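# Slide the paper roll onto the wooden holder's post

## Task

Get the paper roll threaded over the wooden holder's upright post until it sits on the holder's base, then release it so that no gripper is touching the roll.

## Robot and tools

Robot: two arms, left_arm and right_arm, each ending in a parallel two-finger gripper. Cameras: cam_high, a fixed overhead view, plus cam_left_wrist and cam_right_wrist. All images are 672x504. Camera names are not sides of the image.

Frame: a single scene frame serves both arms. Its origin is at table-top height, halfway between the nominal arm bases. +z points up, +x points out over the table, and left_arm sits on the +y side. The real bases are offset from nominal by a fixed amount; only a BASES line, when present, gives their calibrated positions. Reported hand positions and orientations can be a few cm off, more so at long reach. On a gripper, the fingers point along its +z axis and close along its y axis. end_effector_position is the point between the pads, roughly 1 cm behind the fingertips.

Row format (used by every motion tool): one flat list of 16 numbers covering both arms, even if only one arm moves. The first 8 are left_arm: x, y, z (metres), qw, qx, qy, qz (unit quaternion, w first), then opening. The next 8 are right_arm in the same order. x, y, z and the quaternion are an absolute gripper pose in the scene frame, not an offset. Opening runs from -1 (closed) to +1 (fully open, 0.094 m). An arm that should stay put must be sent its last reported pose and its intended opening every time. To hold an orientation, resend the same target quaternion rather than the drifted reading.

execute_actions(actions, cameras): actions holds at most one item.
- [] means look: it returns the state along with pictures.
- {"rows": [row,...], "steps": n} gives up to 15 rows and up to 15 steps of 1/30 s each. One row is used per step, and the last row repeats. Each target must be within 0.6 m of the arm's last reported position along each of its gripper axes, or the call is refused and nothing is sent.
- {"steps": n} waits up to 300 steps, counted from the last result, and your reply time counts toward it.
A result is read 5 steps before the action ends; those remaining steps run afterwards. An action needs at least 5 steps. You only get pictures if actions is empty or cameras asks for them.

move(target, speed, blend, blocking, cameras): sends each gripper along a straight line to its pose. target is one row, or a list of up to 15 rows taken in sequence, with no 0.6 m limit. speed is in m/s, from 0.002 to 0.5, default 0.25; rotation is capped at twice that in rad/s. You can give one value or one per target. blend, for lists, is a corner-rounding radius in m, default 0. All paths finish together and run at least 0.5 s and at most 10 s, then stop wherever they are. New openings in the first target are sent at the start. An opening change at a later target makes both arms halt there until the fingers settle. Paths do not avoid obstacles or the other arm. Faster moves lag more and hit harder. Pushing a target further past a contact presses harder. Keep paths away from an arm's own base, because passing close can flip its shoulder posture. blocking=false returns about 0.5 s in, and the move keeps going. The result includes a "move:" line with the outcome: done means at rest within 10 mm and 2 degrees; off_target, moving, held or fault are the others. limits=paced means the pose was clipped; limits=held means a check withheld steps. Neither done nor off_target tells you whether there is contact.

wait(seconds 0-10): lets time pass and returns early if a move finishes. stop(): brakes a running move, which needs braking distance. zoom_image(camera, region [x0,y0,x1,y1], region at most 504x504 px): a closer look at that camera's latest image. finished_scene(scene): ends the scene and cannot be undone.

Controller: at each step the commanded pose is clipped to within 100 mm and 20 degrees of the measured pose. Far targets can need further commands. Friction and weight can leave the hand a cm or more off target in free air. Elbows never fully straighten. "Hand target" is the pose currently being driven toward.

Gripping: grip_measured uses the same scale as opening. It reads up to about 1.6 mm wide when empty, and about 3 mm (0.064) narrower than a hard part under full squeeze, more for round parts like the roll. Roughly 0.05 below the reading at first touch (0.11 for round parts), full force applies, about 50-64 N per pad. Close slowly. To release, command well above grip_measured.

Results also report joint positions, velocities ("within noise" means still) and torques. Torques include gravity, have a per-unit offset and noise, and joints 1-3 wrap at ±28 N m. Joint ranges (rad): waist -2.618..3.054, shoulder 0..3.142, elbow 0..3.142 (straight at 2.901), wrist pitch and yaw ±1.571, wrist roll ±2.094.

Heat: holding a load, stretching out or pushing against something unreachable heats motors. A MOTOR HOT line appears at 75 °C. At 90 °C that arm folds up and goes idle, and at 100 °C it goes limp.

Avoid: dropping the roll, letting go while it is moving, slamming, hard pushes, and collisions between the arms or grippers (the clearance check does not guard gripper against gripper). Anything falling off the table fails the task. Arm stops cost points. Brief external tugs on held or loose objects can happen. The simulation keeps running while you think. Camera calibrations (K, distortion, T_world_to_cam) are provided and accurate to a few mm near the image centre.

Each tool is called after ">>>" by a JSON object that holds its "name" and its "arguments".

## Session

>>> {"name": "execute_actions", "arguments": {"actions": [], "cameras": ["all"]}}

Scene clock: 0.00 s of 4400.00 s.
left_arm: end_effector_position=(+0.3629, +0.4204, +0.1333) grip_measured=+1.000 end_effector_quat_wxyz=(+0.532, -0.221, +0.816, +0.055) | right_arm: end_effector_position=(+0.4447, -0.1811, +0.1836) grip_measured=+1.000 end_effector_quat_wxyz=(+0.228, -0.321, +0.854, +0.341)
Joint positions: left_arm=[0.482 1.157 0.419 0.293 0.121 -0.104 0.094] | right_arm=[0.031 2.183 2.08 -1.173 -0.805 -0.549 0.094]
Joint velocities: within noise
Joint torques (N m): no reading
Motor temperatures (°C): left_arm=[23 24 21 24 22 21 23] | right_arm=[23 23 23 22 22 23 24]
Heat: left arm: 24 °C; right arm: 24 °C.
Hand target: left_arm +0.3638, +0.4208, +0.1376; +0.536, -0.219, +0.813, +0.056 | right_arm +0.4442, -0.1793, +0.1925; +0.237, -0.325, +0.848, +0.345

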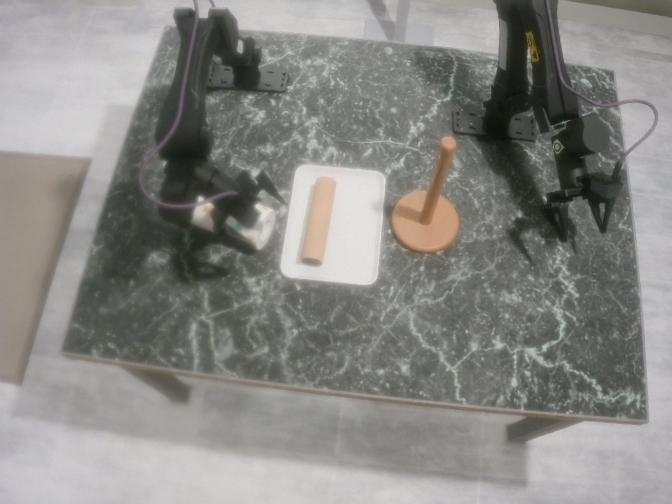

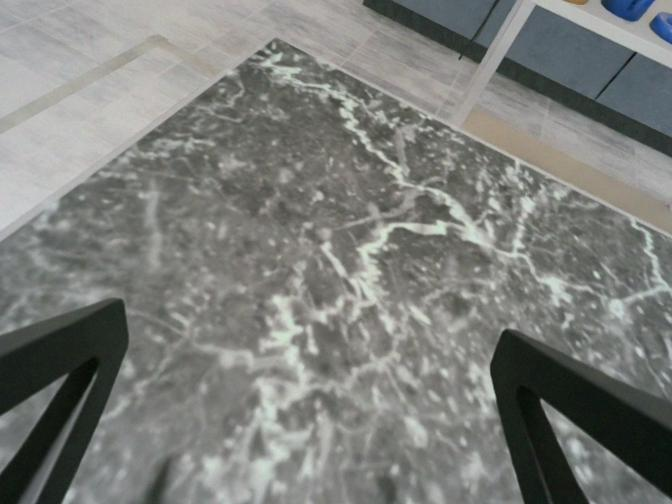

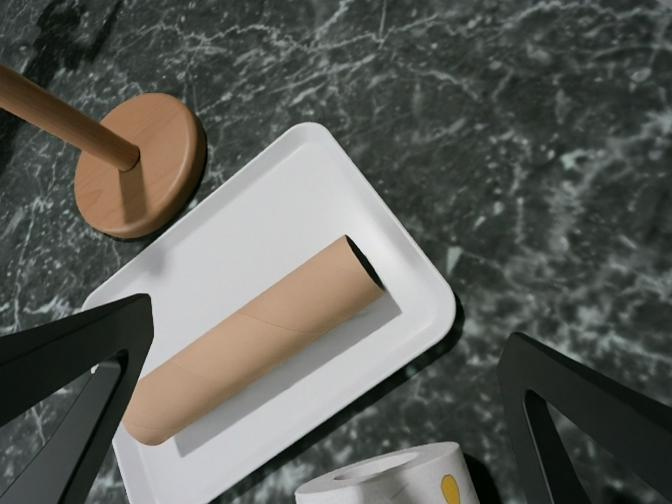

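>>> {"name": "zoom_image", "arguments": {"camera": "cam_high", "region": [140, 140, 480, 300]}}

>>> {"name": "zoom_image", "arguments": {"camera": "cam_right_wrist", "region": [240, 404, 504, 504]}}

Scaled by 1.482 from the camera's 672x504 image, which has a finer 960x720 frame.

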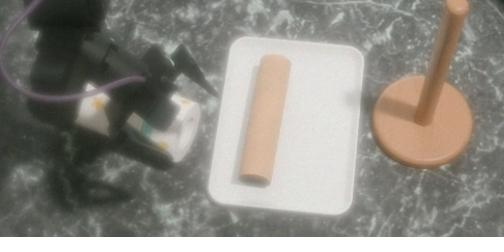

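Scaled by 1.909 from the camera's 672x504 image, which has a finer 960x720 frame.

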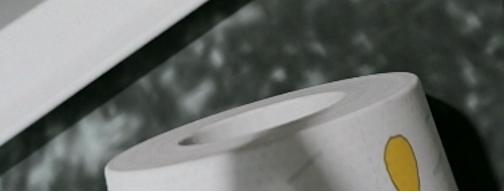

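>>> {"name": "move", "arguments": {"target": [0.3629,0.4204,0.1333,0.532,-0.221,0.816,0.055,1,0.40,-0.24,0.20,-0.101,-0.627,0.768,-0.083,1], "speed": 0.4}}

Scene clock: 4.60 s of 4400.00 s.
left_arm: end_effector_position=(+0.3629, +0.4204, +0.1333) grip_measured=+1.000 end_effector_quat_wxyz=(+0.532, -0.221, +0.816, +0.055) | right_arm: end_effector_position=(+0.4087, -0.2381, +0.1827) grip_measured=+1.000 end_effector_quat_wxyz=(+0.016, -0.635, +0.761, -0.133)
Joint positions: left_arm=[0.482 1.157 0.419 0.293 0.121 -0.104 0.094] | right_arm=[0.288 2.205 2.342 -1.573 0.233 -1.105 0.094]
Joint velocities: within noise
Joint torques (N m): left_arm=[-0.05 -3.7 7.45 2.05 0.01 -0.04] | right_arm=[0.53 -18.19 4.55 0.35 0.31 -0.03]
Motor temperatures (°C): left_arm=[23 24 22 25 22 21 23] | right_arm=[23 25 23 23 22 23 24]
Heat: left arm: 25 °C; right arm: 25 °C.
Hand target: left_arm +0.3629, +0.4204, +0.1333; +0.532, -0.221, +0.816, +0.055 | right_arm +0.4003, -0.2401, +0.1990; +0.023, -0.637, +0.757, -0.143
Off the commanded pose: left_arm 0.000 m, 0 deg | right_arm 0.019 m, 15 deg.
joint sent to its limit (right arm) — joint 4 (wrist pitch), lower limit.
Kept back: nothing.
move: off_target (right_arm)
camera_calibration:
cam_right_wrist: T_world_to_cam=[[0.982811, -0.0434232, 0.179437, -0.445603], [-0.145985, -0.77776, 0.611373, -0.213453], [0.113011, -0.62706, -0.77073, 0.0492539], [0, 0, 0, 1]] pos_world=[0.401216, -0.154479, 0.248419]

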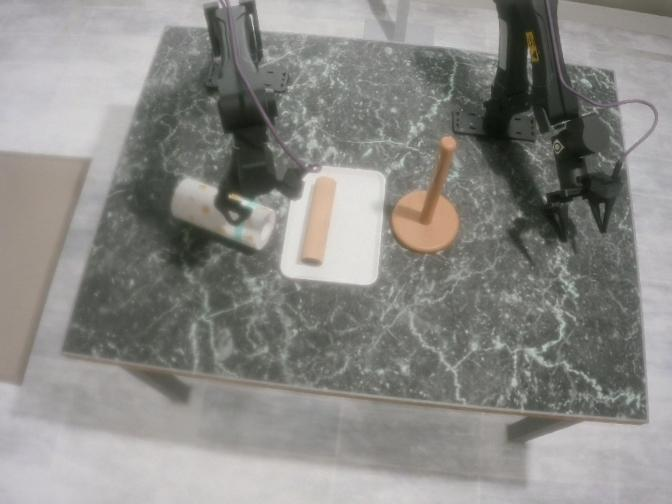

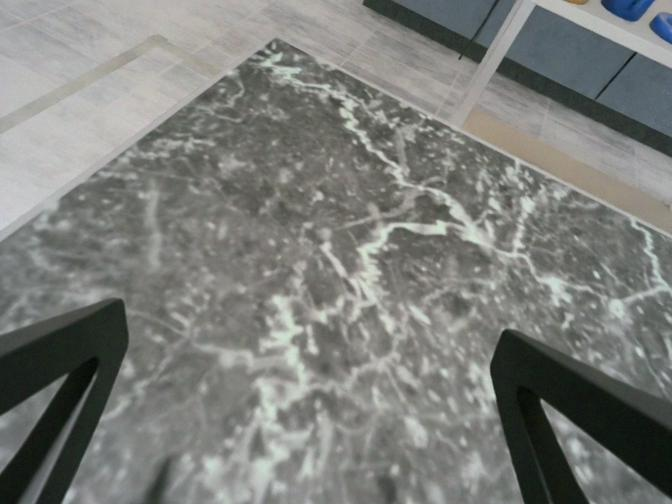

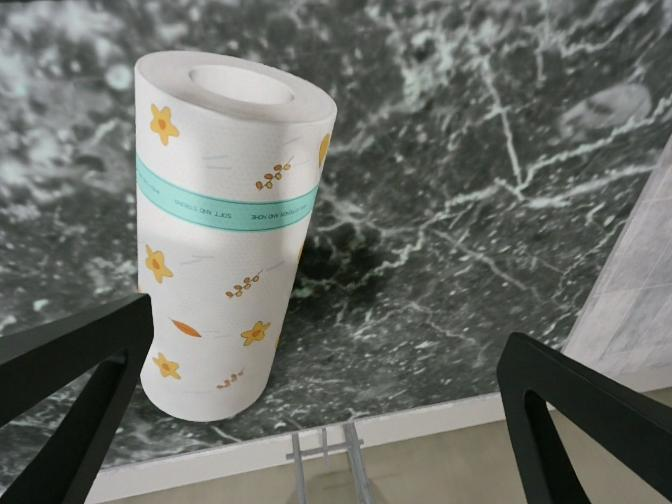

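>>> {"name": "zoom_image", "arguments": {"camera": "cam_high", "region": [160, 160, 300, 265]}}

>>> {"name": "zoom_image", "arguments": {"camera": "cam_right_wrist", "region": [100, 30, 380, 240]}}

Scaled by 3.600 from the camera's 672x504 image, which has a finer 960x720 frame.

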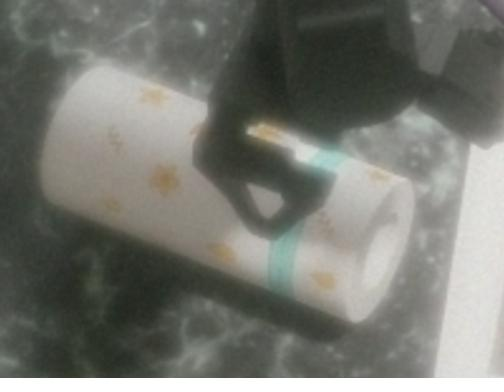

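Scaled by 1.800 from the camera's 672x504 image, which has a finer 960x720 frame.

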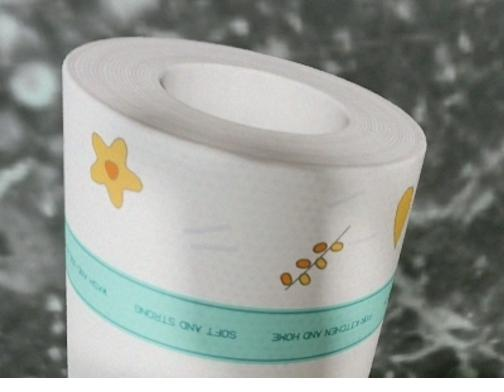

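>>> {"name": "move", "arguments": {"target": [0.3629,0.4204,0.1333,0.532,-0.221,0.816,0.055,1,0.370,-0.287,0.135,0,-0.6,0.8,0,1], "speed": 0.3}}

Scene clock: 7.57 s of 4400.00 s.
left_arm: end_effector_position=(+0.3629, +0.4204, +0.1333) grip_measured=+1.000 end_effector_quat_wxyz=(+0.532, -0.221, +0.816, +0.055) | right_arm: end_effector_position=(+0.3723, -0.2911, +0.1208) grip_measured=+1.000 end_effector_quat_wxyz=(-0.023, -0.597, +0.802, +0.002)
Joint positions: left_arm=[0.482 1.157 0.419 0.293 0.121 -0.104 0.094] | right_arm=[0.094 2.133 2 -1.479 0.02 -1.172 0.094]
Joint velocities: within noise
Joint torques (N m): left_arm=[-0.08 -3.7 7.35 2.07 0.01 -0.02] | right_arm=[0.18 -17.46 4.66 0.21 -0.2 -0.02]
Motor temperatures (°C): left_arm=[23 24 22 26 22 21 23] | right_arm=[23 27 23 23 22 23 24]
Heat: left arm: 26 °C; right arm: 27 °C.
Hand target: left_arm +0.3629, +0.4204, +0.1333; +0.532, -0.221, +0.816, +0.055 | right_arm +0.3699, -0.2870, +0.1347; -0.001, -0.600, +0.800, +0.000
Off the commanded pose: left_arm 0.000 m, 0 deg | right_arm 0.015 m, 3 deg.
Kept back: nothing.
move: off_target (right_arm)
camera_calibration:
cam_right_wrist: T_world_to_cam=[[0.983707, -0.169832, -0.0589784, -0.409408], [-0.117821, -0.85679, 0.502026, -0.242428], [-0.135792, -0.486897, -0.862839, 0.116894], [0, 0, 0, 1]] pos_world=[0.390048, -0.220325, 0.19842]

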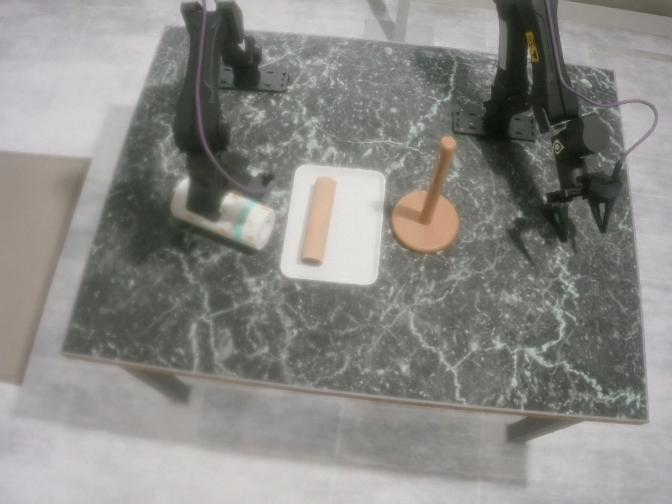

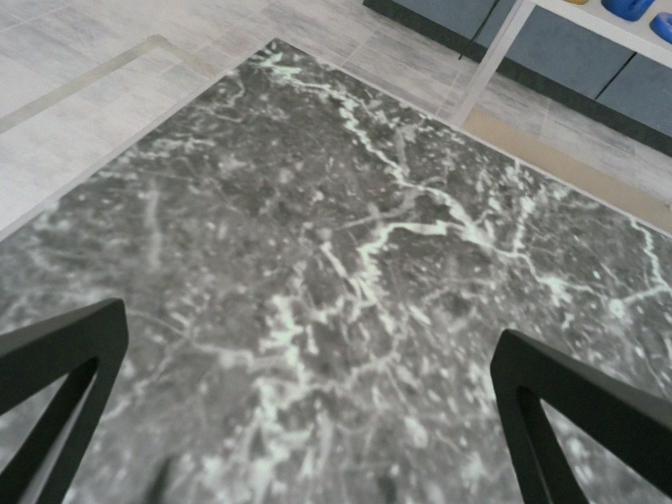

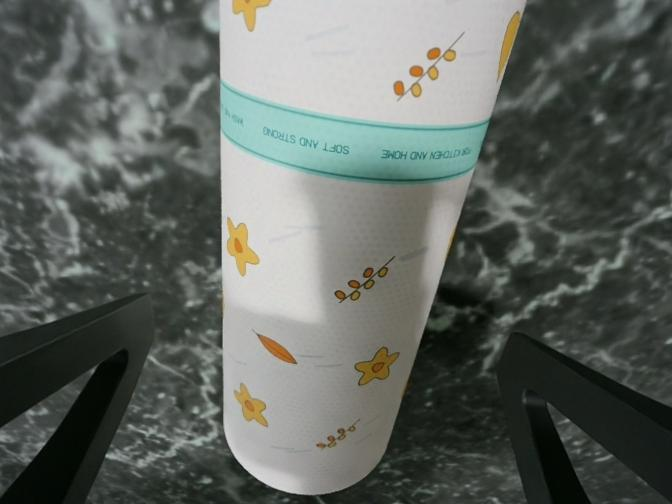

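>>> {"name": "move", "arguments": {"target": [0.3629,0.4204,0.1333,0.532,-0.221,0.816,0.055,1,0.369,-0.287,0.058,0,-0.5895,0.8075,0,1], "speed": 0.12}}

Scene clock: 9.63 s of 4400.00 s.
left_arm: end_effector_position=(+0.3629, +0.4204, +0.1333) grip_measured=+1.000 end_effector_quat_wxyz=(+0.532, -0.221, +0.816, +0.055) | right_arm: end_effector_position=(+0.3701, -0.2910, +0.0488) grip_measured=+1.000 end_effector_quat_wxyz=(-0.016, -0.591, +0.806, -0.001)
Joint positions: left_arm=[0.482 1.157 0.419 0.293 0.121 -0.104 0.094] | right_arm=[0.094 2.122 1.697 -1.173 0.017 -1.159 0.094]
Joint velocities: within noise
Joint torques (N m): left_arm=[-0.05 -3.6 7.39 2.08 0.01 -0.02] | right_arm=[0.23 -16.17 4.66 0.25 -0.19 0.1]
Motor temperatures (°C): left_arm=[23 24 22 26 22 21 23] | right_arm=[23 27 23 23 22 23 24]
Heat: left arm: 26 °C; right arm: 27 °C.
Hand target: left_arm +0.3629, +0.4204, +0.1333; +0.532, -0.221, +0.816, +0.055 | right_arm +0.3691, -0.2870, +0.0579; +0.000, -0.590, +0.808, +0.000
Off the commanded pose: left_arm 0.000 m, 0 deg | right_arm 0.010 m, 2 deg.
Kept back: nothing.
move: done
camera_calibration:
cam_right_wrist: T_world_to_cam=[[0.982094, -0.182477, -0.0468311, -0.415103], [-0.13546, -0.856757, 0.497613, -0.199688], [-0.130926, -0.482359, -0.866134, 0.0543053], [0, 0, 0, 1]] pos_world=[0.38773, -0.220636, 0.126963]

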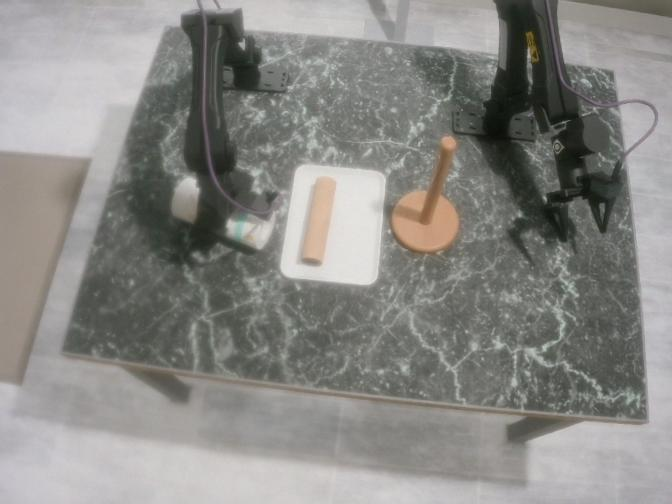

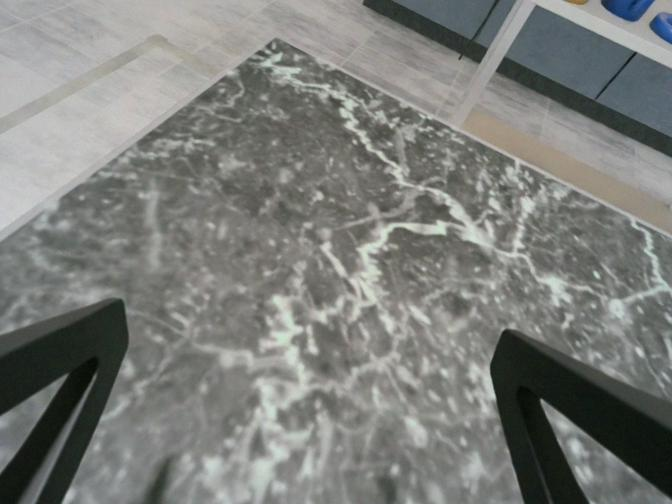

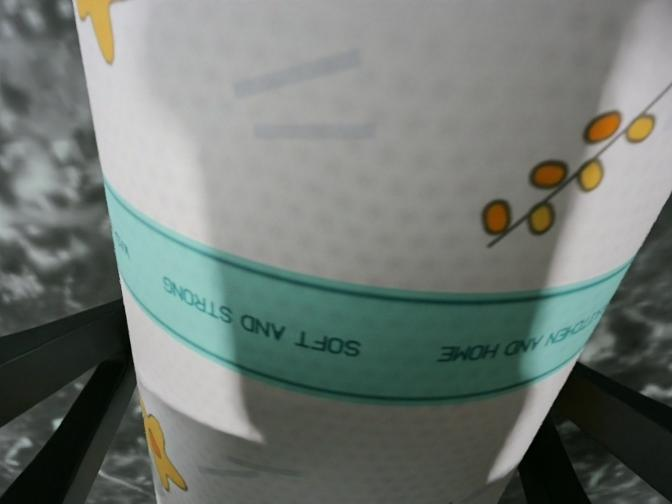

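>>> {"name": "move", "arguments": {"target": [[0.3629,0.4204,0.1333,0.532,-0.221,0.816,0.055,1,0.369,-0.287,0.058,0,-0.5895,0.8075,0,0.62],[0.3629,0.4204,0.1333,0.532,-0.221,0.816,0.055,1,0.365,-0.27,0.2,0,-0.5895,0.8075,0,0.62],[0.3629,0.4204,0.1333,0.532,-0.221,0.816,0.055,1,0.25,0.03,0.43,-0.632,0.316,-0.632,-0.316,0.62]], "speed": [0.2,0.25,0.4], "blend": [0,0.05,0]}}

Scene clock: 14.17 s of 4400.00 s.
left_arm: end_effector_position=(+0.3629, +0.4204, +0.1333) grip_measured=+1.000 end_effector_quat_wxyz=(+0.532, -0.221, +0.816, +0.055) | right_arm: end_effector_position=(+0.2502, +0.0281, +0.4318) grip_measured=+0.680 end_effector_quat_wxyz=(+0.629, -0.322, +0.634, +0.314)
Joint positions: left_arm=[0.482 1.157 0.419 0.293 0.121 -0.104 0.094] | right_arm=[0.885 1.342 1.337 -0.007 -0.034 -0.007 0.079]
Joint velocities: within noise
Joint torques (N m): left_arm=[-0.03 -3.64 7.35 2.06 0.03 -0.03] | right_arm=[0.58 -6.09 6.13 2.26 0.12 0.08]
Motor temperatures (°C): left_arm=[23 24 22 27 22 21 23] | right_arm=[23 28 23 23 22 23 24]
Heat: left arm: 27 °C; right arm: 28 °C.
Hand target: left_arm +0.3629, +0.4204, +0.1333; +0.532, -0.221, +0.816, +0.055 | right_arm +0.2500, +0.0299, +0.4300; +0.632, -0.316, +0.633, +0.316
Off the commanded pose: left_arm 0.000 m, 0 deg | right_arm 0.003 m, 1 deg.
Kept back: nothing.
move: done
camera_calibration:
cam_right_wrist: T_world_to_cam=[[0.812202, -0.569176, 0.12793, -0.243235], [-0.189576, -0.464902, -0.864828, 0.457696], [0.551714, 0.678163, -0.485496, 0.156436], [0, 0, 0, 1]] pos_world=[0.198016, -0.0317494, 0.502894]

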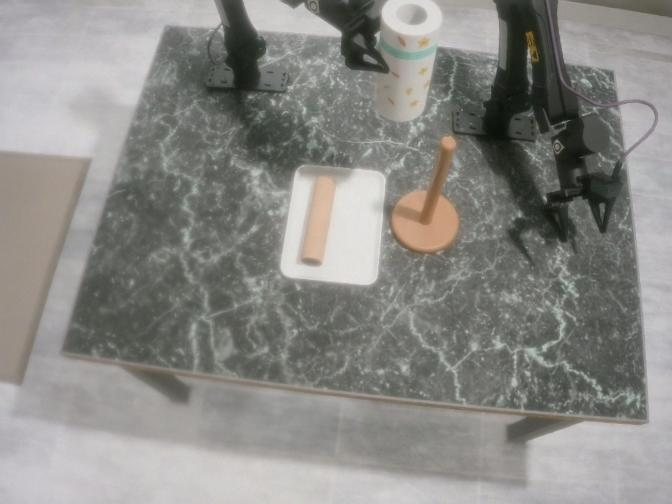

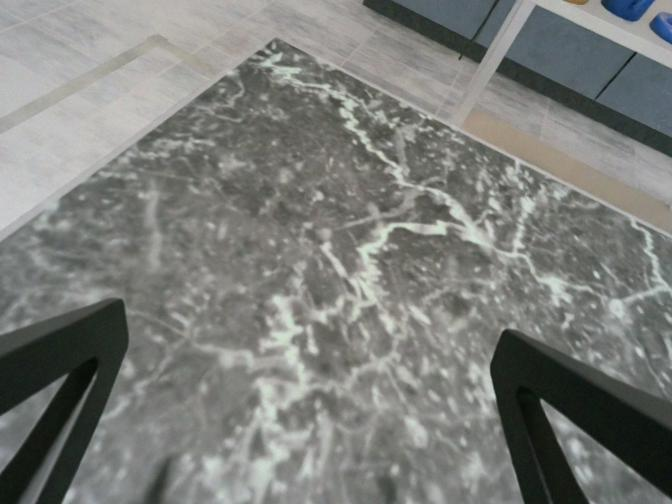

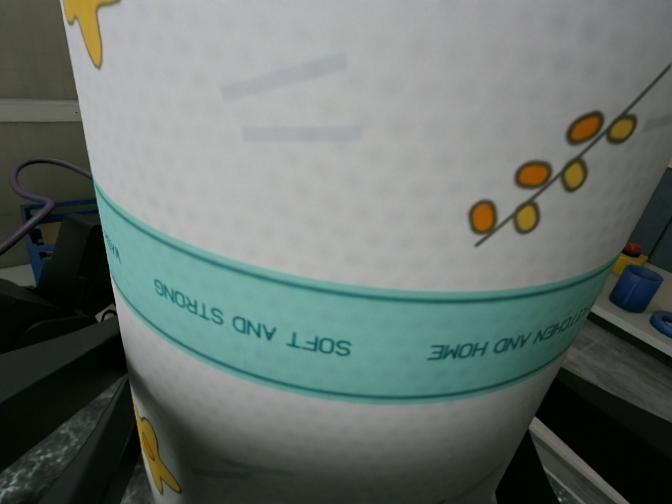

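>>> {"name": "zoom_image", "arguments": {"camera": "cam_high", "region": [340, 0, 480, 135]}}

>>> {"name": "zoom_image", "arguments": {"camera": "cam_high", "region": [380, 130, 480, 260]}}

Scaled by 3.600 from the camera's 672x504 image, which has a finer 960x720 frame.

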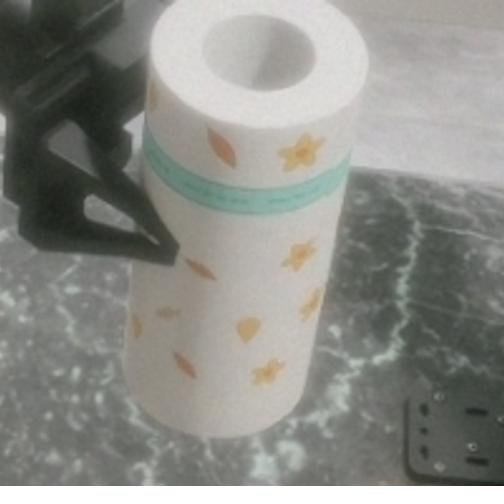

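Scaled by 3.877 from the camera's 672x504 image, which has a finer 960x720 frame.

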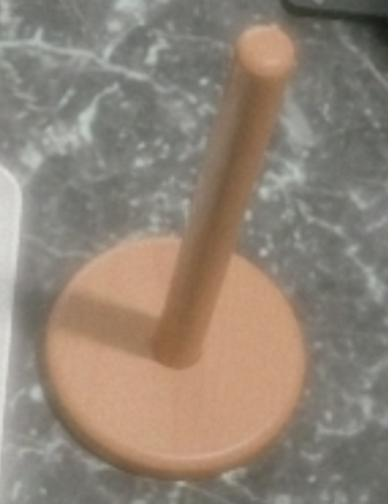

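>>> {"name": "move", "arguments": {"target": [[0.3629,0.4204,0.1333,0.532,-0.221,0.816,0.055,1,0.25,0.032,0.487,0.632,-0.316,0.632,0.316,0.62],[0.3629,0.4204,0.1333,0.532,-0.221,0.816,0.055,1,0.315,0.118,0.487,0.632,-0.316,0.632,0.316,0.62]], "speed": 0.25, "blend": [0.02,0]}}

>>> {"name": "zoom_image", "arguments": {"camera": "cam_high", "region": [350, 0, 540, 270]}}

Scene clock: 16.67 s of 4400.00 s.
left_arm: end_effector_position=(+0.3629, +0.4204, +0.1333) grip_measured=+1.000 end_effector_quat_wxyz=(+0.532, -0.221, +0.816, +0.055) | right_arm: end_effector_position=(+0.3171, +0.1172, +0.4715) grip_measured=+0.680 end_effector_quat_wxyz=(+0.622, -0.325, +0.641, +0.311)
Joint positions: left_arm=[0.482 1.157 0.419 0.293 0.121 -0.104 0.094] | right_arm=[0.894 1.831 2.026 -0.229 -0.025 -0.006 0.079]
Joint velocities: within noise
Joint torques (N m): left_arm=[0.01 -3.71 7.34 2.07 0.01 -0.03] | right_arm=[0.58 -10.4 11.11 2 0.13 0.1]
Motor temperatures (°C): left_arm=[23 24 22 27 22 21 23] | right_arm=[23 27 23 24 22 23 25]
Heat: left arm: 27 °C; right arm: 27 °C.
Hand target: left_arm +0.3629, +0.4204, +0.1333; +0.532, -0.221, +0.816, +0.055 | right_arm +0.3145, +0.1174, +0.4868; +0.633, -0.316, +0.632, +0.317
Off the commanded pose: left_arm 0.000 m, 0 deg | right_arm 0.016 m, 2 deg.
Kept back: nothing.
move: off_target (right_arm)
camera_calibration:
cam_right_wrist: T_world_to_cam=[[0.813556, -0.567567, 0.126467, -0.251892], [-0.202043, -0.47985, -0.85377, 0.54665], [0.545257, 0.669038, -0.505058, 0.0907558], [0, 0, 0, 1]] pos_world=[0.26589, 0.0586252, 0.544406]

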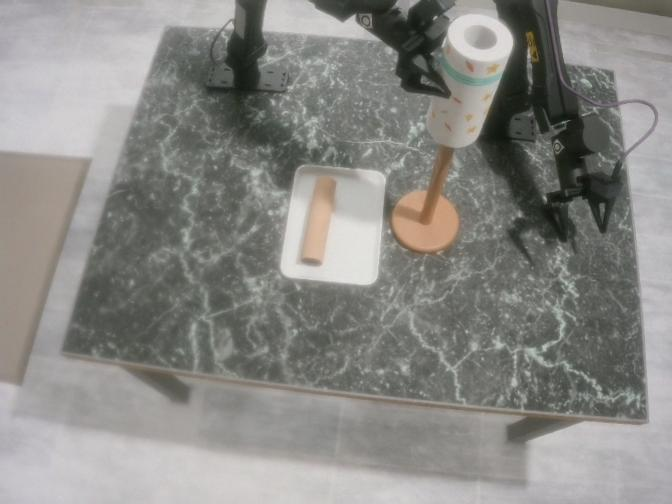

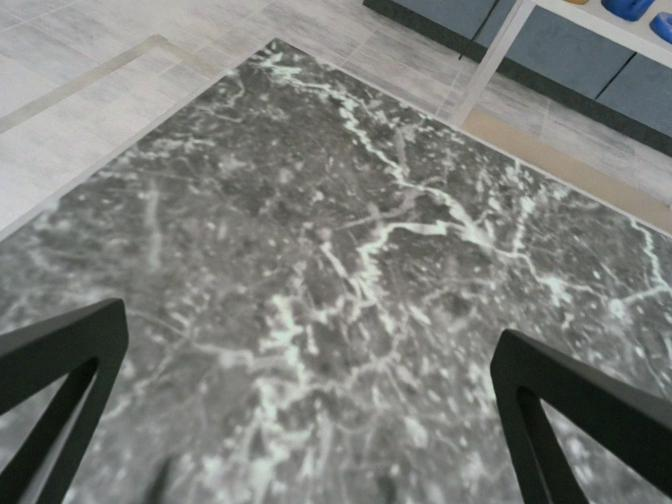

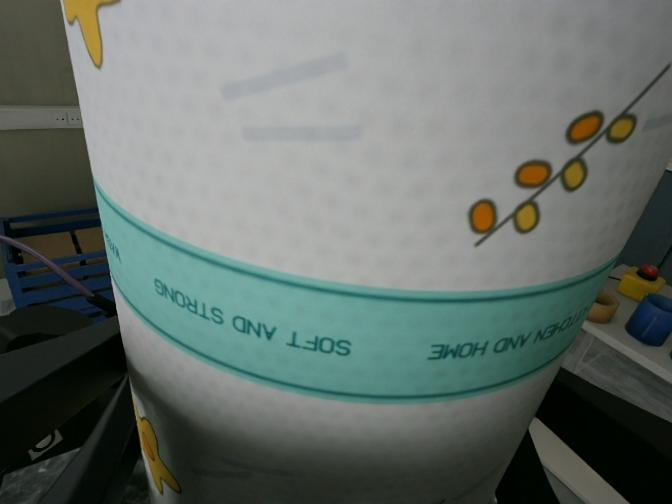

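Scaled by 1.867 from the camera's 672x504 image, which has a finer 960x720 frame.

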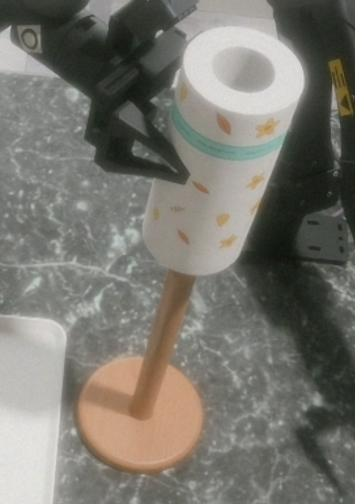

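>>> {"name": "move", "arguments": {"target": [0.3629,0.4204,0.1333,0.532,-0.221,0.816,0.055,1,0.3125,0.1165,0.385,0.64,-0.308,0.624,0.322,0.62], "speed": 0.15, "cameras": ["cam_high"]}}

>>> {"name": "zoom_image", "arguments": {"camera": "cam_high", "region": [350, 0, 540, 270]}}

Scene clock: 18.53 s of 4400.00 s.
left_arm: end_effector_position=(+0.3629, +0.4204, +0.1333) grip_measured=+1.000 end_effector_quat_wxyz=(+0.532, -0.221, +0.816, +0.055) | right_arm: end_effector_position=(+0.3223, +0.1254, +0.3546) grip_measured=+0.680 end_effector_quat_wxyz=(+0.619, -0.323, +0.645, +0.311)
Joint positions: left_arm=[0.482 1.157 0.419 0.293 0.121 -0.104 0.094] | right_arm=[0.897 1.779 1.491 0.247 -0.019 0.002 0.079]
Joint velocities: within noise
Joint torques (N m): left_arm=[-0.1 -3.69 7.38 2.06 0.03 -0.03] | right_arm=[0.61 -16.1 7.12 2.26 0.13 0.1]
Motor temperatures (°C): left_arm=[23 24 22 27 22 21 23] | right_arm=[23 27 24 24 22 23 25]
Heat: left arm: 27 °C; right arm: 27 °C.
Hand target: left_arm +0.3629, +0.4204, +0.1333; +0.532, -0.221, +0.816, +0.055 | right_arm +0.3128, +0.1167, +0.3847; +0.640, -0.308, +0.625, +0.323
Off the commanded pose: left_arm 0.000 m, 0 deg | right_arm 0.033 m, 4 deg.
Kept back: nothing.
move: off_target (right_arm)
Images, in order (width x height): cam_high 672x504.

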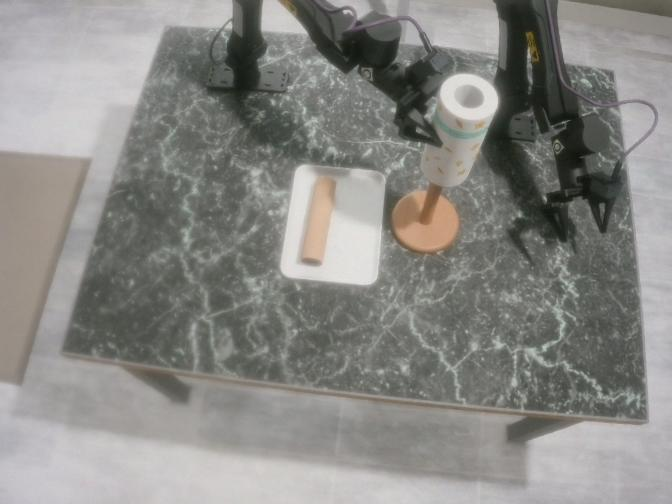

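Scaled by 1.867 from the camera's 672x504 image, which has a finer 960x720 frame.

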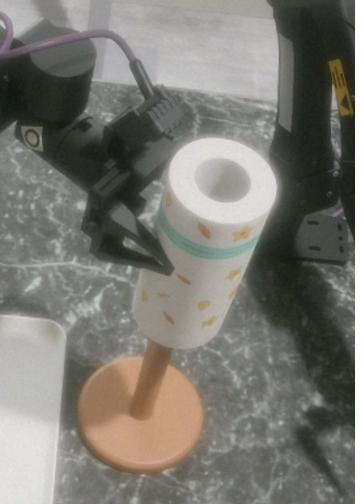

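>>> {"name": "move", "arguments": {"target": [0.3629,0.4204,0.1333,0.532,-0.221,0.816,0.055,1,0.305,0.108,0.23,0.6545,-0.294,0.6085,0.33,0.62], "speed": 0.15, "cameras": ["cam_high"]}}

>>> {"name": "zoom_image", "arguments": {"camera": "cam_high", "region": [350, 50, 540, 270]}}

Scene clock: 20.60 s of 4400.00 s.
left_arm: end_effector_position=(+0.3629, +0.4204, +0.1333) grip_measured=+1.000 end_effector_quat_wxyz=(+0.532, -0.221, +0.816, +0.055) | right_arm: end_effector_position=(+0.3080, +0.1061, +0.2331) grip_measured=+0.680 end_effector_quat_wxyz=(+0.653, -0.300, +0.615, +0.327)
Joint positions: left_arm=[0.482 1.157 0.419 0.293 0.121 -0.104 0.094] | right_arm=[0.901 1.886 0.997 0.955 -0.003 0.011 0.079]
Joint velocities: within noise
Joint torques (N m): left_arm=[0.01 -3.62 7.35 2.06 0.03 -0.03] | right_arm=[0.76 -9.54 5.76 2.39 0.11 0.09]
Motor temperatures (°C): left_arm=[23 24 23 27 22 21 23] | right_arm=[23 27 24 25 22 23 25]
Heat: left arm: 27 °C; right arm: 27 °C.
Hand target: left_arm +0.3629, +0.4204, +0.1333; +0.532, -0.221, +0.816, +0.055 | right_arm +0.3049, +0.1079, +0.2301; +0.656, -0.295, +0.611, +0.331
Off the commanded pose: left_arm 0.000 m, 0 deg | right_arm 0.005 m, 1 deg.
Kept back: nothing.
move: done
Images, in order (width x height): cam_high 672x504.

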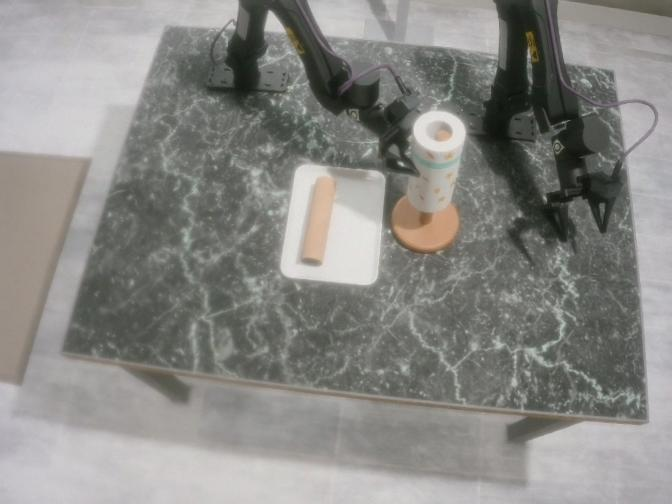

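Scaled by 2.291 from the camera's 672x504 image, which has a finer 960x720 frame.

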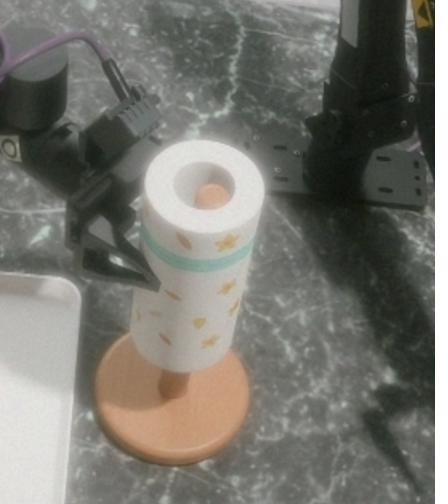

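>>> {"name": "move", "arguments": {"target": [[0.3629,0.4204,0.1333,0.532,-0.221,0.816,0.055,1,0.310,0.113,0.215,0.648,-0.302,0.615,0.325,0.62],[0.3629,0.4204,0.1333,0.532,-0.221,0.816,0.055,1,0.310,0.113,0.17,0.648,-0.302,0.615,0.325,0.62]], "speed": 0.1, "blend": [0.01,0], "cameras": ["cam_high"]}}

>>> {"name": "zoom_image", "arguments": {"camera": "cam_high", "region": [350, 50, 540, 270]}}

Scene clock: 21.87 s of 4400.00 s.
left_arm: end_effector_position=(+0.3629, +0.4204, +0.1333) grip_measured=+1.000 end_effector_quat_wxyz=(+0.532, -0.221, +0.816, +0.055) | right_arm: end_effector_position=(+0.3132, +0.1128, +0.1760) grip_measured=+0.680 end_effector_quat_wxyz=(+0.646, -0.303, +0.622, +0.323)
Joint positions: left_arm=[0.482 1.157 0.419 0.293 0.121 -0.104 0.094] | right_arm=[0.901 2.052 0.974 1.122 -0.003 0.011 0.079]
Joint velocities: within noise
Joint torques (N m): left_arm=[-0.1 -3.63 7.39 2.05 0.03 -0.05] | right_arm=[0.35 -9.96 4.72 2.45 0.01 0.02]
Motor temperatures (°C): left_arm=[23 24 23 28 22 21 23] | right_arm=[23 27 24 25 22 23 25]
Heat: left arm: 28 °C; right arm: 27 °C.
Hand target: left_arm +0.3629, +0.4204, +0.1333; +0.532, -0.221, +0.816, +0.055 | right_arm +0.3099, +0.1129, +0.1700; +0.649, -0.303, +0.617, +0.326
Off the commanded pose: left_arm 0.000 m, 0 deg | right_arm 0.007 m, 1 deg.
Kept back: nothing.
move: done; blend cut to 0.0083 m at target 1
Images, in order (width x height): cam_high 672x504.

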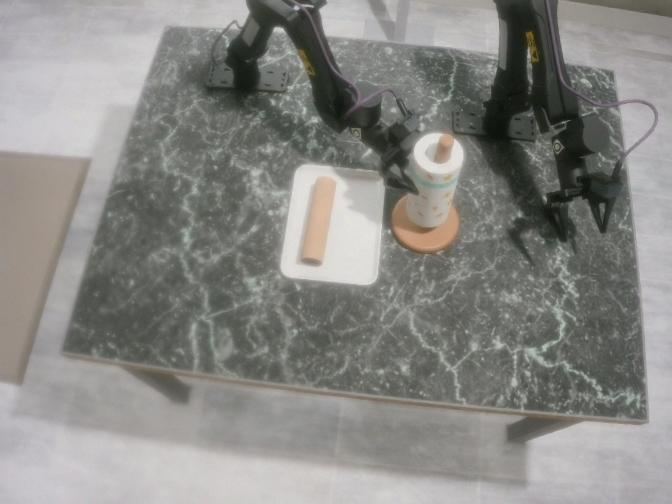

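Scaled by 2.291 from the camera's 672x504 image, which has a finer 960x720 frame.

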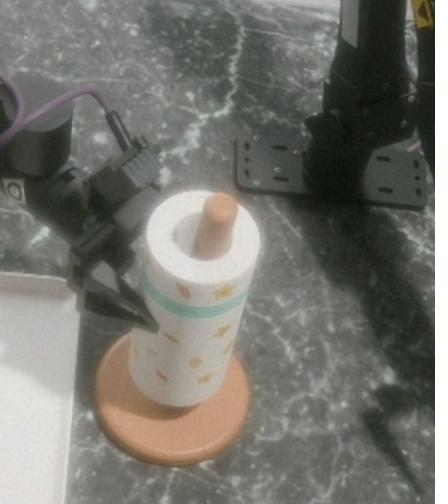

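>>> {"name": "move", "arguments": {"target": [0.3629,0.4204,0.1333,0.532,-0.221,0.816,0.055,1,0.312,0.118,0.143,0.648,-0.302,0.615,0.325,0.62], "speed": 0.06, "cameras": ["cam_high"]}}

>>> {"name": "zoom_image", "arguments": {"camera": "cam_high", "region": [350, 50, 540, 270]}}

Scene clock: 22.93 s of 4400.00 s.
left_arm: end_effector_position=(+0.3629, +0.4204, +0.1333) grip_measured=+1.000 end_effector_quat_wxyz=(+0.532, -0.221, +0.816, +0.055) | right_arm: end_effector_position=(+0.3152, +0.1152, +0.1471) grip_measured=+0.680 end_effector_quat_wxyz=(+0.645, -0.303, +0.622, +0.323)
Joint positions: left_arm=[0.482 1.157 0.419 0.293 0.121 -0.104 0.094] | right_arm=[0.901 2.149 0.974 1.217 -0.002 0.011 0.079]
Joint velocities: within noise
Joint torques (N m): left_arm=[0.03 -3.77 7.39 2.06 0.01 -0.05] | right_arm=[0.68 -10.1 5.56 2.38 0.06 0]
Motor temperatures (°C): left_arm=[23 24 23 28 22 21 23] | right_arm=[23 27 24 26 22 23 25]
Heat: left arm: 28 °C; right arm: 27 °C.
Hand target: left_arm +0.3629, +0.4204, +0.1333; +0.532, -0.221, +0.816, +0.055 | right_arm +0.3119, +0.1179, +0.1429; +0.649, -0.303, +0.617, +0.326
Off the commanded pose: left_arm 0.000 m, 0 deg | right_arm 0.006 m, 1 deg.
Kept back: nothing.
move: done
Images, in order (width x height): cam_high 672x504.

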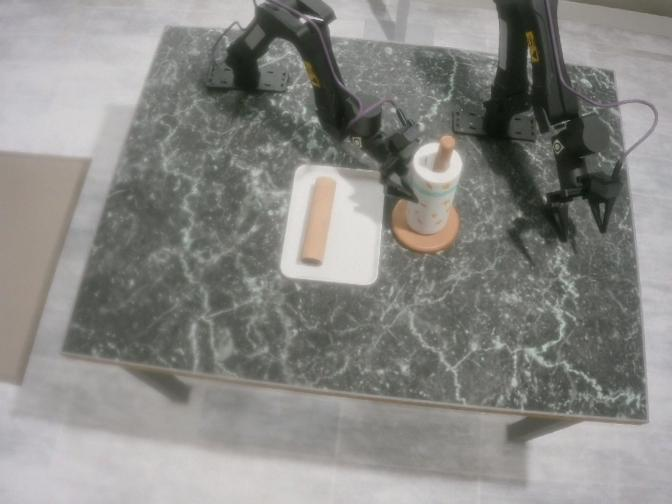

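Scaled by 2.291 from the camera's 672x504 image, which has a finer 960x720 frame.

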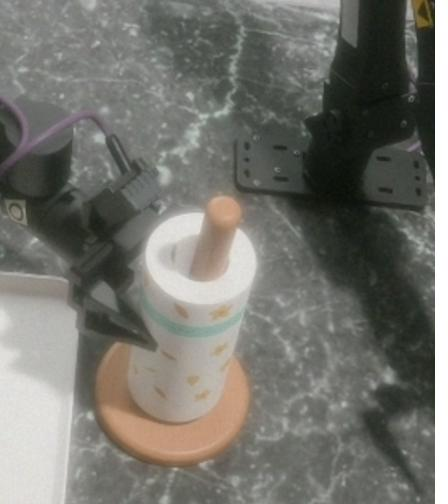

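>>> {"name": "move", "arguments": {"target": [0.3629,0.4204,0.1333,0.532,-0.221,0.816,0.055,1,0.312,0.120,0.122,0.648,-0.302,0.615,0.325,0.62], "speed": 0.06, "cameras": ["cam_high"]}}

>>> {"name": "zoom_image", "arguments": {"camera": "cam_high", "region": [350, 50, 540, 270]}}

Scene clock: 23.90 s of 4400.00 s.
left_arm: end_effector_position=(+0.3629, +0.4204, +0.1333) grip_measured=+1.000 end_effector_quat_wxyz=(+0.532, -0.221, +0.816, +0.055) | right_arm: end_effector_position=(+0.3153, +0.1150, +0.1396) grip_measured=+0.680 end_effector_quat_wxyz=(+0.659, -0.296, +0.609, +0.329)
Joint positions: left_arm=[0.482 1.157 0.419 0.293 0.121 -0.104 0.094] | right_arm=[0.901 2.211 0.974 1.321 -0.001 0.011 0.079]
Joint velocities: within noise
Joint torques (N m): left_arm=[-0.1 -3.71 7.39 2.07 0.02 -0.03] | right_arm=[0.95 -9.18 5.68 1.91 0.09 0]
Motor temperatures (°C): left_arm=[23 24 23 28 22 21 23] | right_arm=[23 27 24 26 22 23 25]
Heat: left arm: 28 °C; right arm: 27 °C.
Hand target: left_arm +0.3629, +0.4204, +0.1333; +0.532, -0.221, +0.816, +0.055 | right_arm +0.3116, +0.1193, +0.1221; +0.649, -0.303, +0.617, +0.326
Off the commanded pose: left_arm 0.000 m, 0 deg | right_arm 0.019 m, 2 deg.
Kept back: nothing.
move: off_target (right_arm)
Images, in order (width x height): cam_high 672x504.

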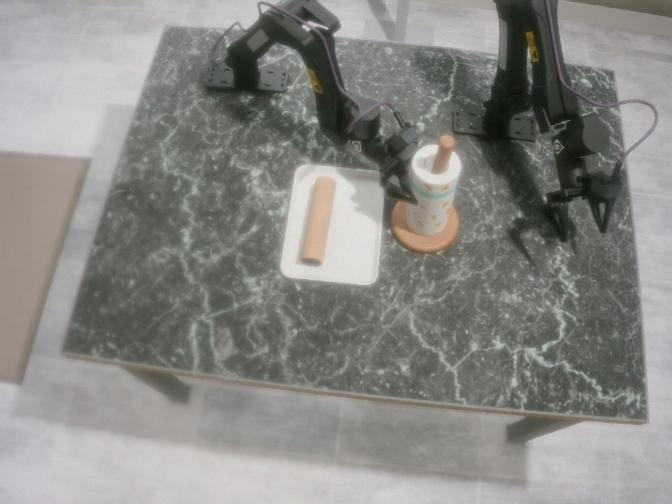

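Scaled by 2.291 from the camera's 672x504 image, which has a finer 960x720 frame.

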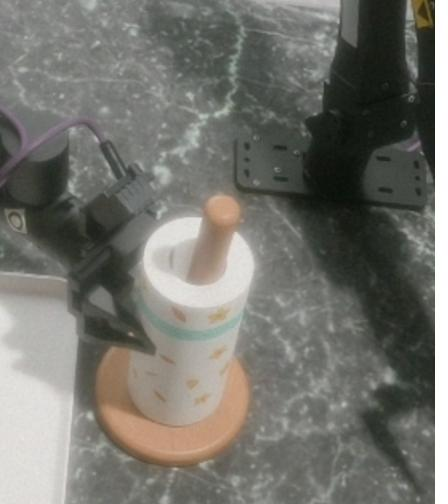

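>>> {"name": "move", "arguments": {"target": [[0.3629,0.4204,0.1333,0.532,-0.221,0.816,0.055,1,0.3125,0.118,0.138,0.656,-0.297,0.611,0.328,1],[0.3629,0.4204,0.1333,0.532,-0.221,0.816,0.055,1,0.227,0.006,0.138,0.656,-0.297,0.611,0.328,1]], "speed": [0.1,0.15], "cameras": ["cam_high"]}}

Scene clock: 26.20 s of 4400.00 s.
left_arm: end_effector_position=(+0.3629, +0.4204, +0.1333) grip_measured=+1.000 end_effector_quat_wxyz=(+0.532, -0.221, +0.816, +0.055) | right_arm: end_effector_position=(+0.2315, +0.0078, +0.1282) grip_measured=+0.998 end_effector_quat_wxyz=(+0.637, -0.307, +0.631, +0.319)
Joint positions: left_arm=[0.482 1.157 0.419 0.293 0.121 -0.104 0.094] | right_arm=[0.905 1.915 0.38 1.55 0.001 0.011 0.094]
Joint velocities: within noise
Joint torques (N m): left_arm=[-0.06 -3.77 7.38 2.08 0.02 -0.05] | right_arm=[0.7 -10.92 2.45 2 0.11 0.03]
Motor temperatures (°C): left_arm=[23 24 23 28 22 21 23] | right_arm=[23 27 23 26 22 23 25]
Heat: left arm: 28 °C; right arm: 27 °C.
Hand target: left_arm +0.3629, +0.4204, +0.1333; +0.532, -0.221, +0.816, +0.055 | right_arm +0.2273, +0.0062, +0.1380; +0.645, -0.303, +0.623, +0.323
Off the commanded pose: left_arm 0.000 m, 0 deg | right_arm 0.011 m, 4 deg.
joint sent to its limit (right arm) — joint 4 (wrist pitch), upper limit.
Kept back: nothing.
move: off_target (right_arm)
Images, in order (width x height): cam_high 672x504.

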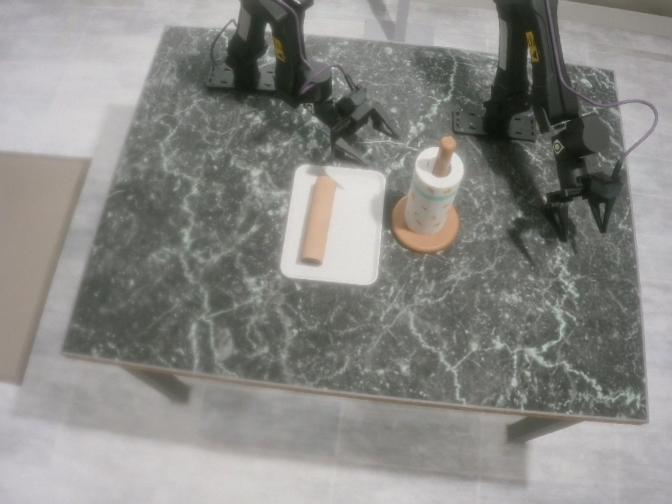

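Seated and released.

>>> {"name": "finished_scene", "arguments": {"scene": 1}}

The scene is finished: the task was done.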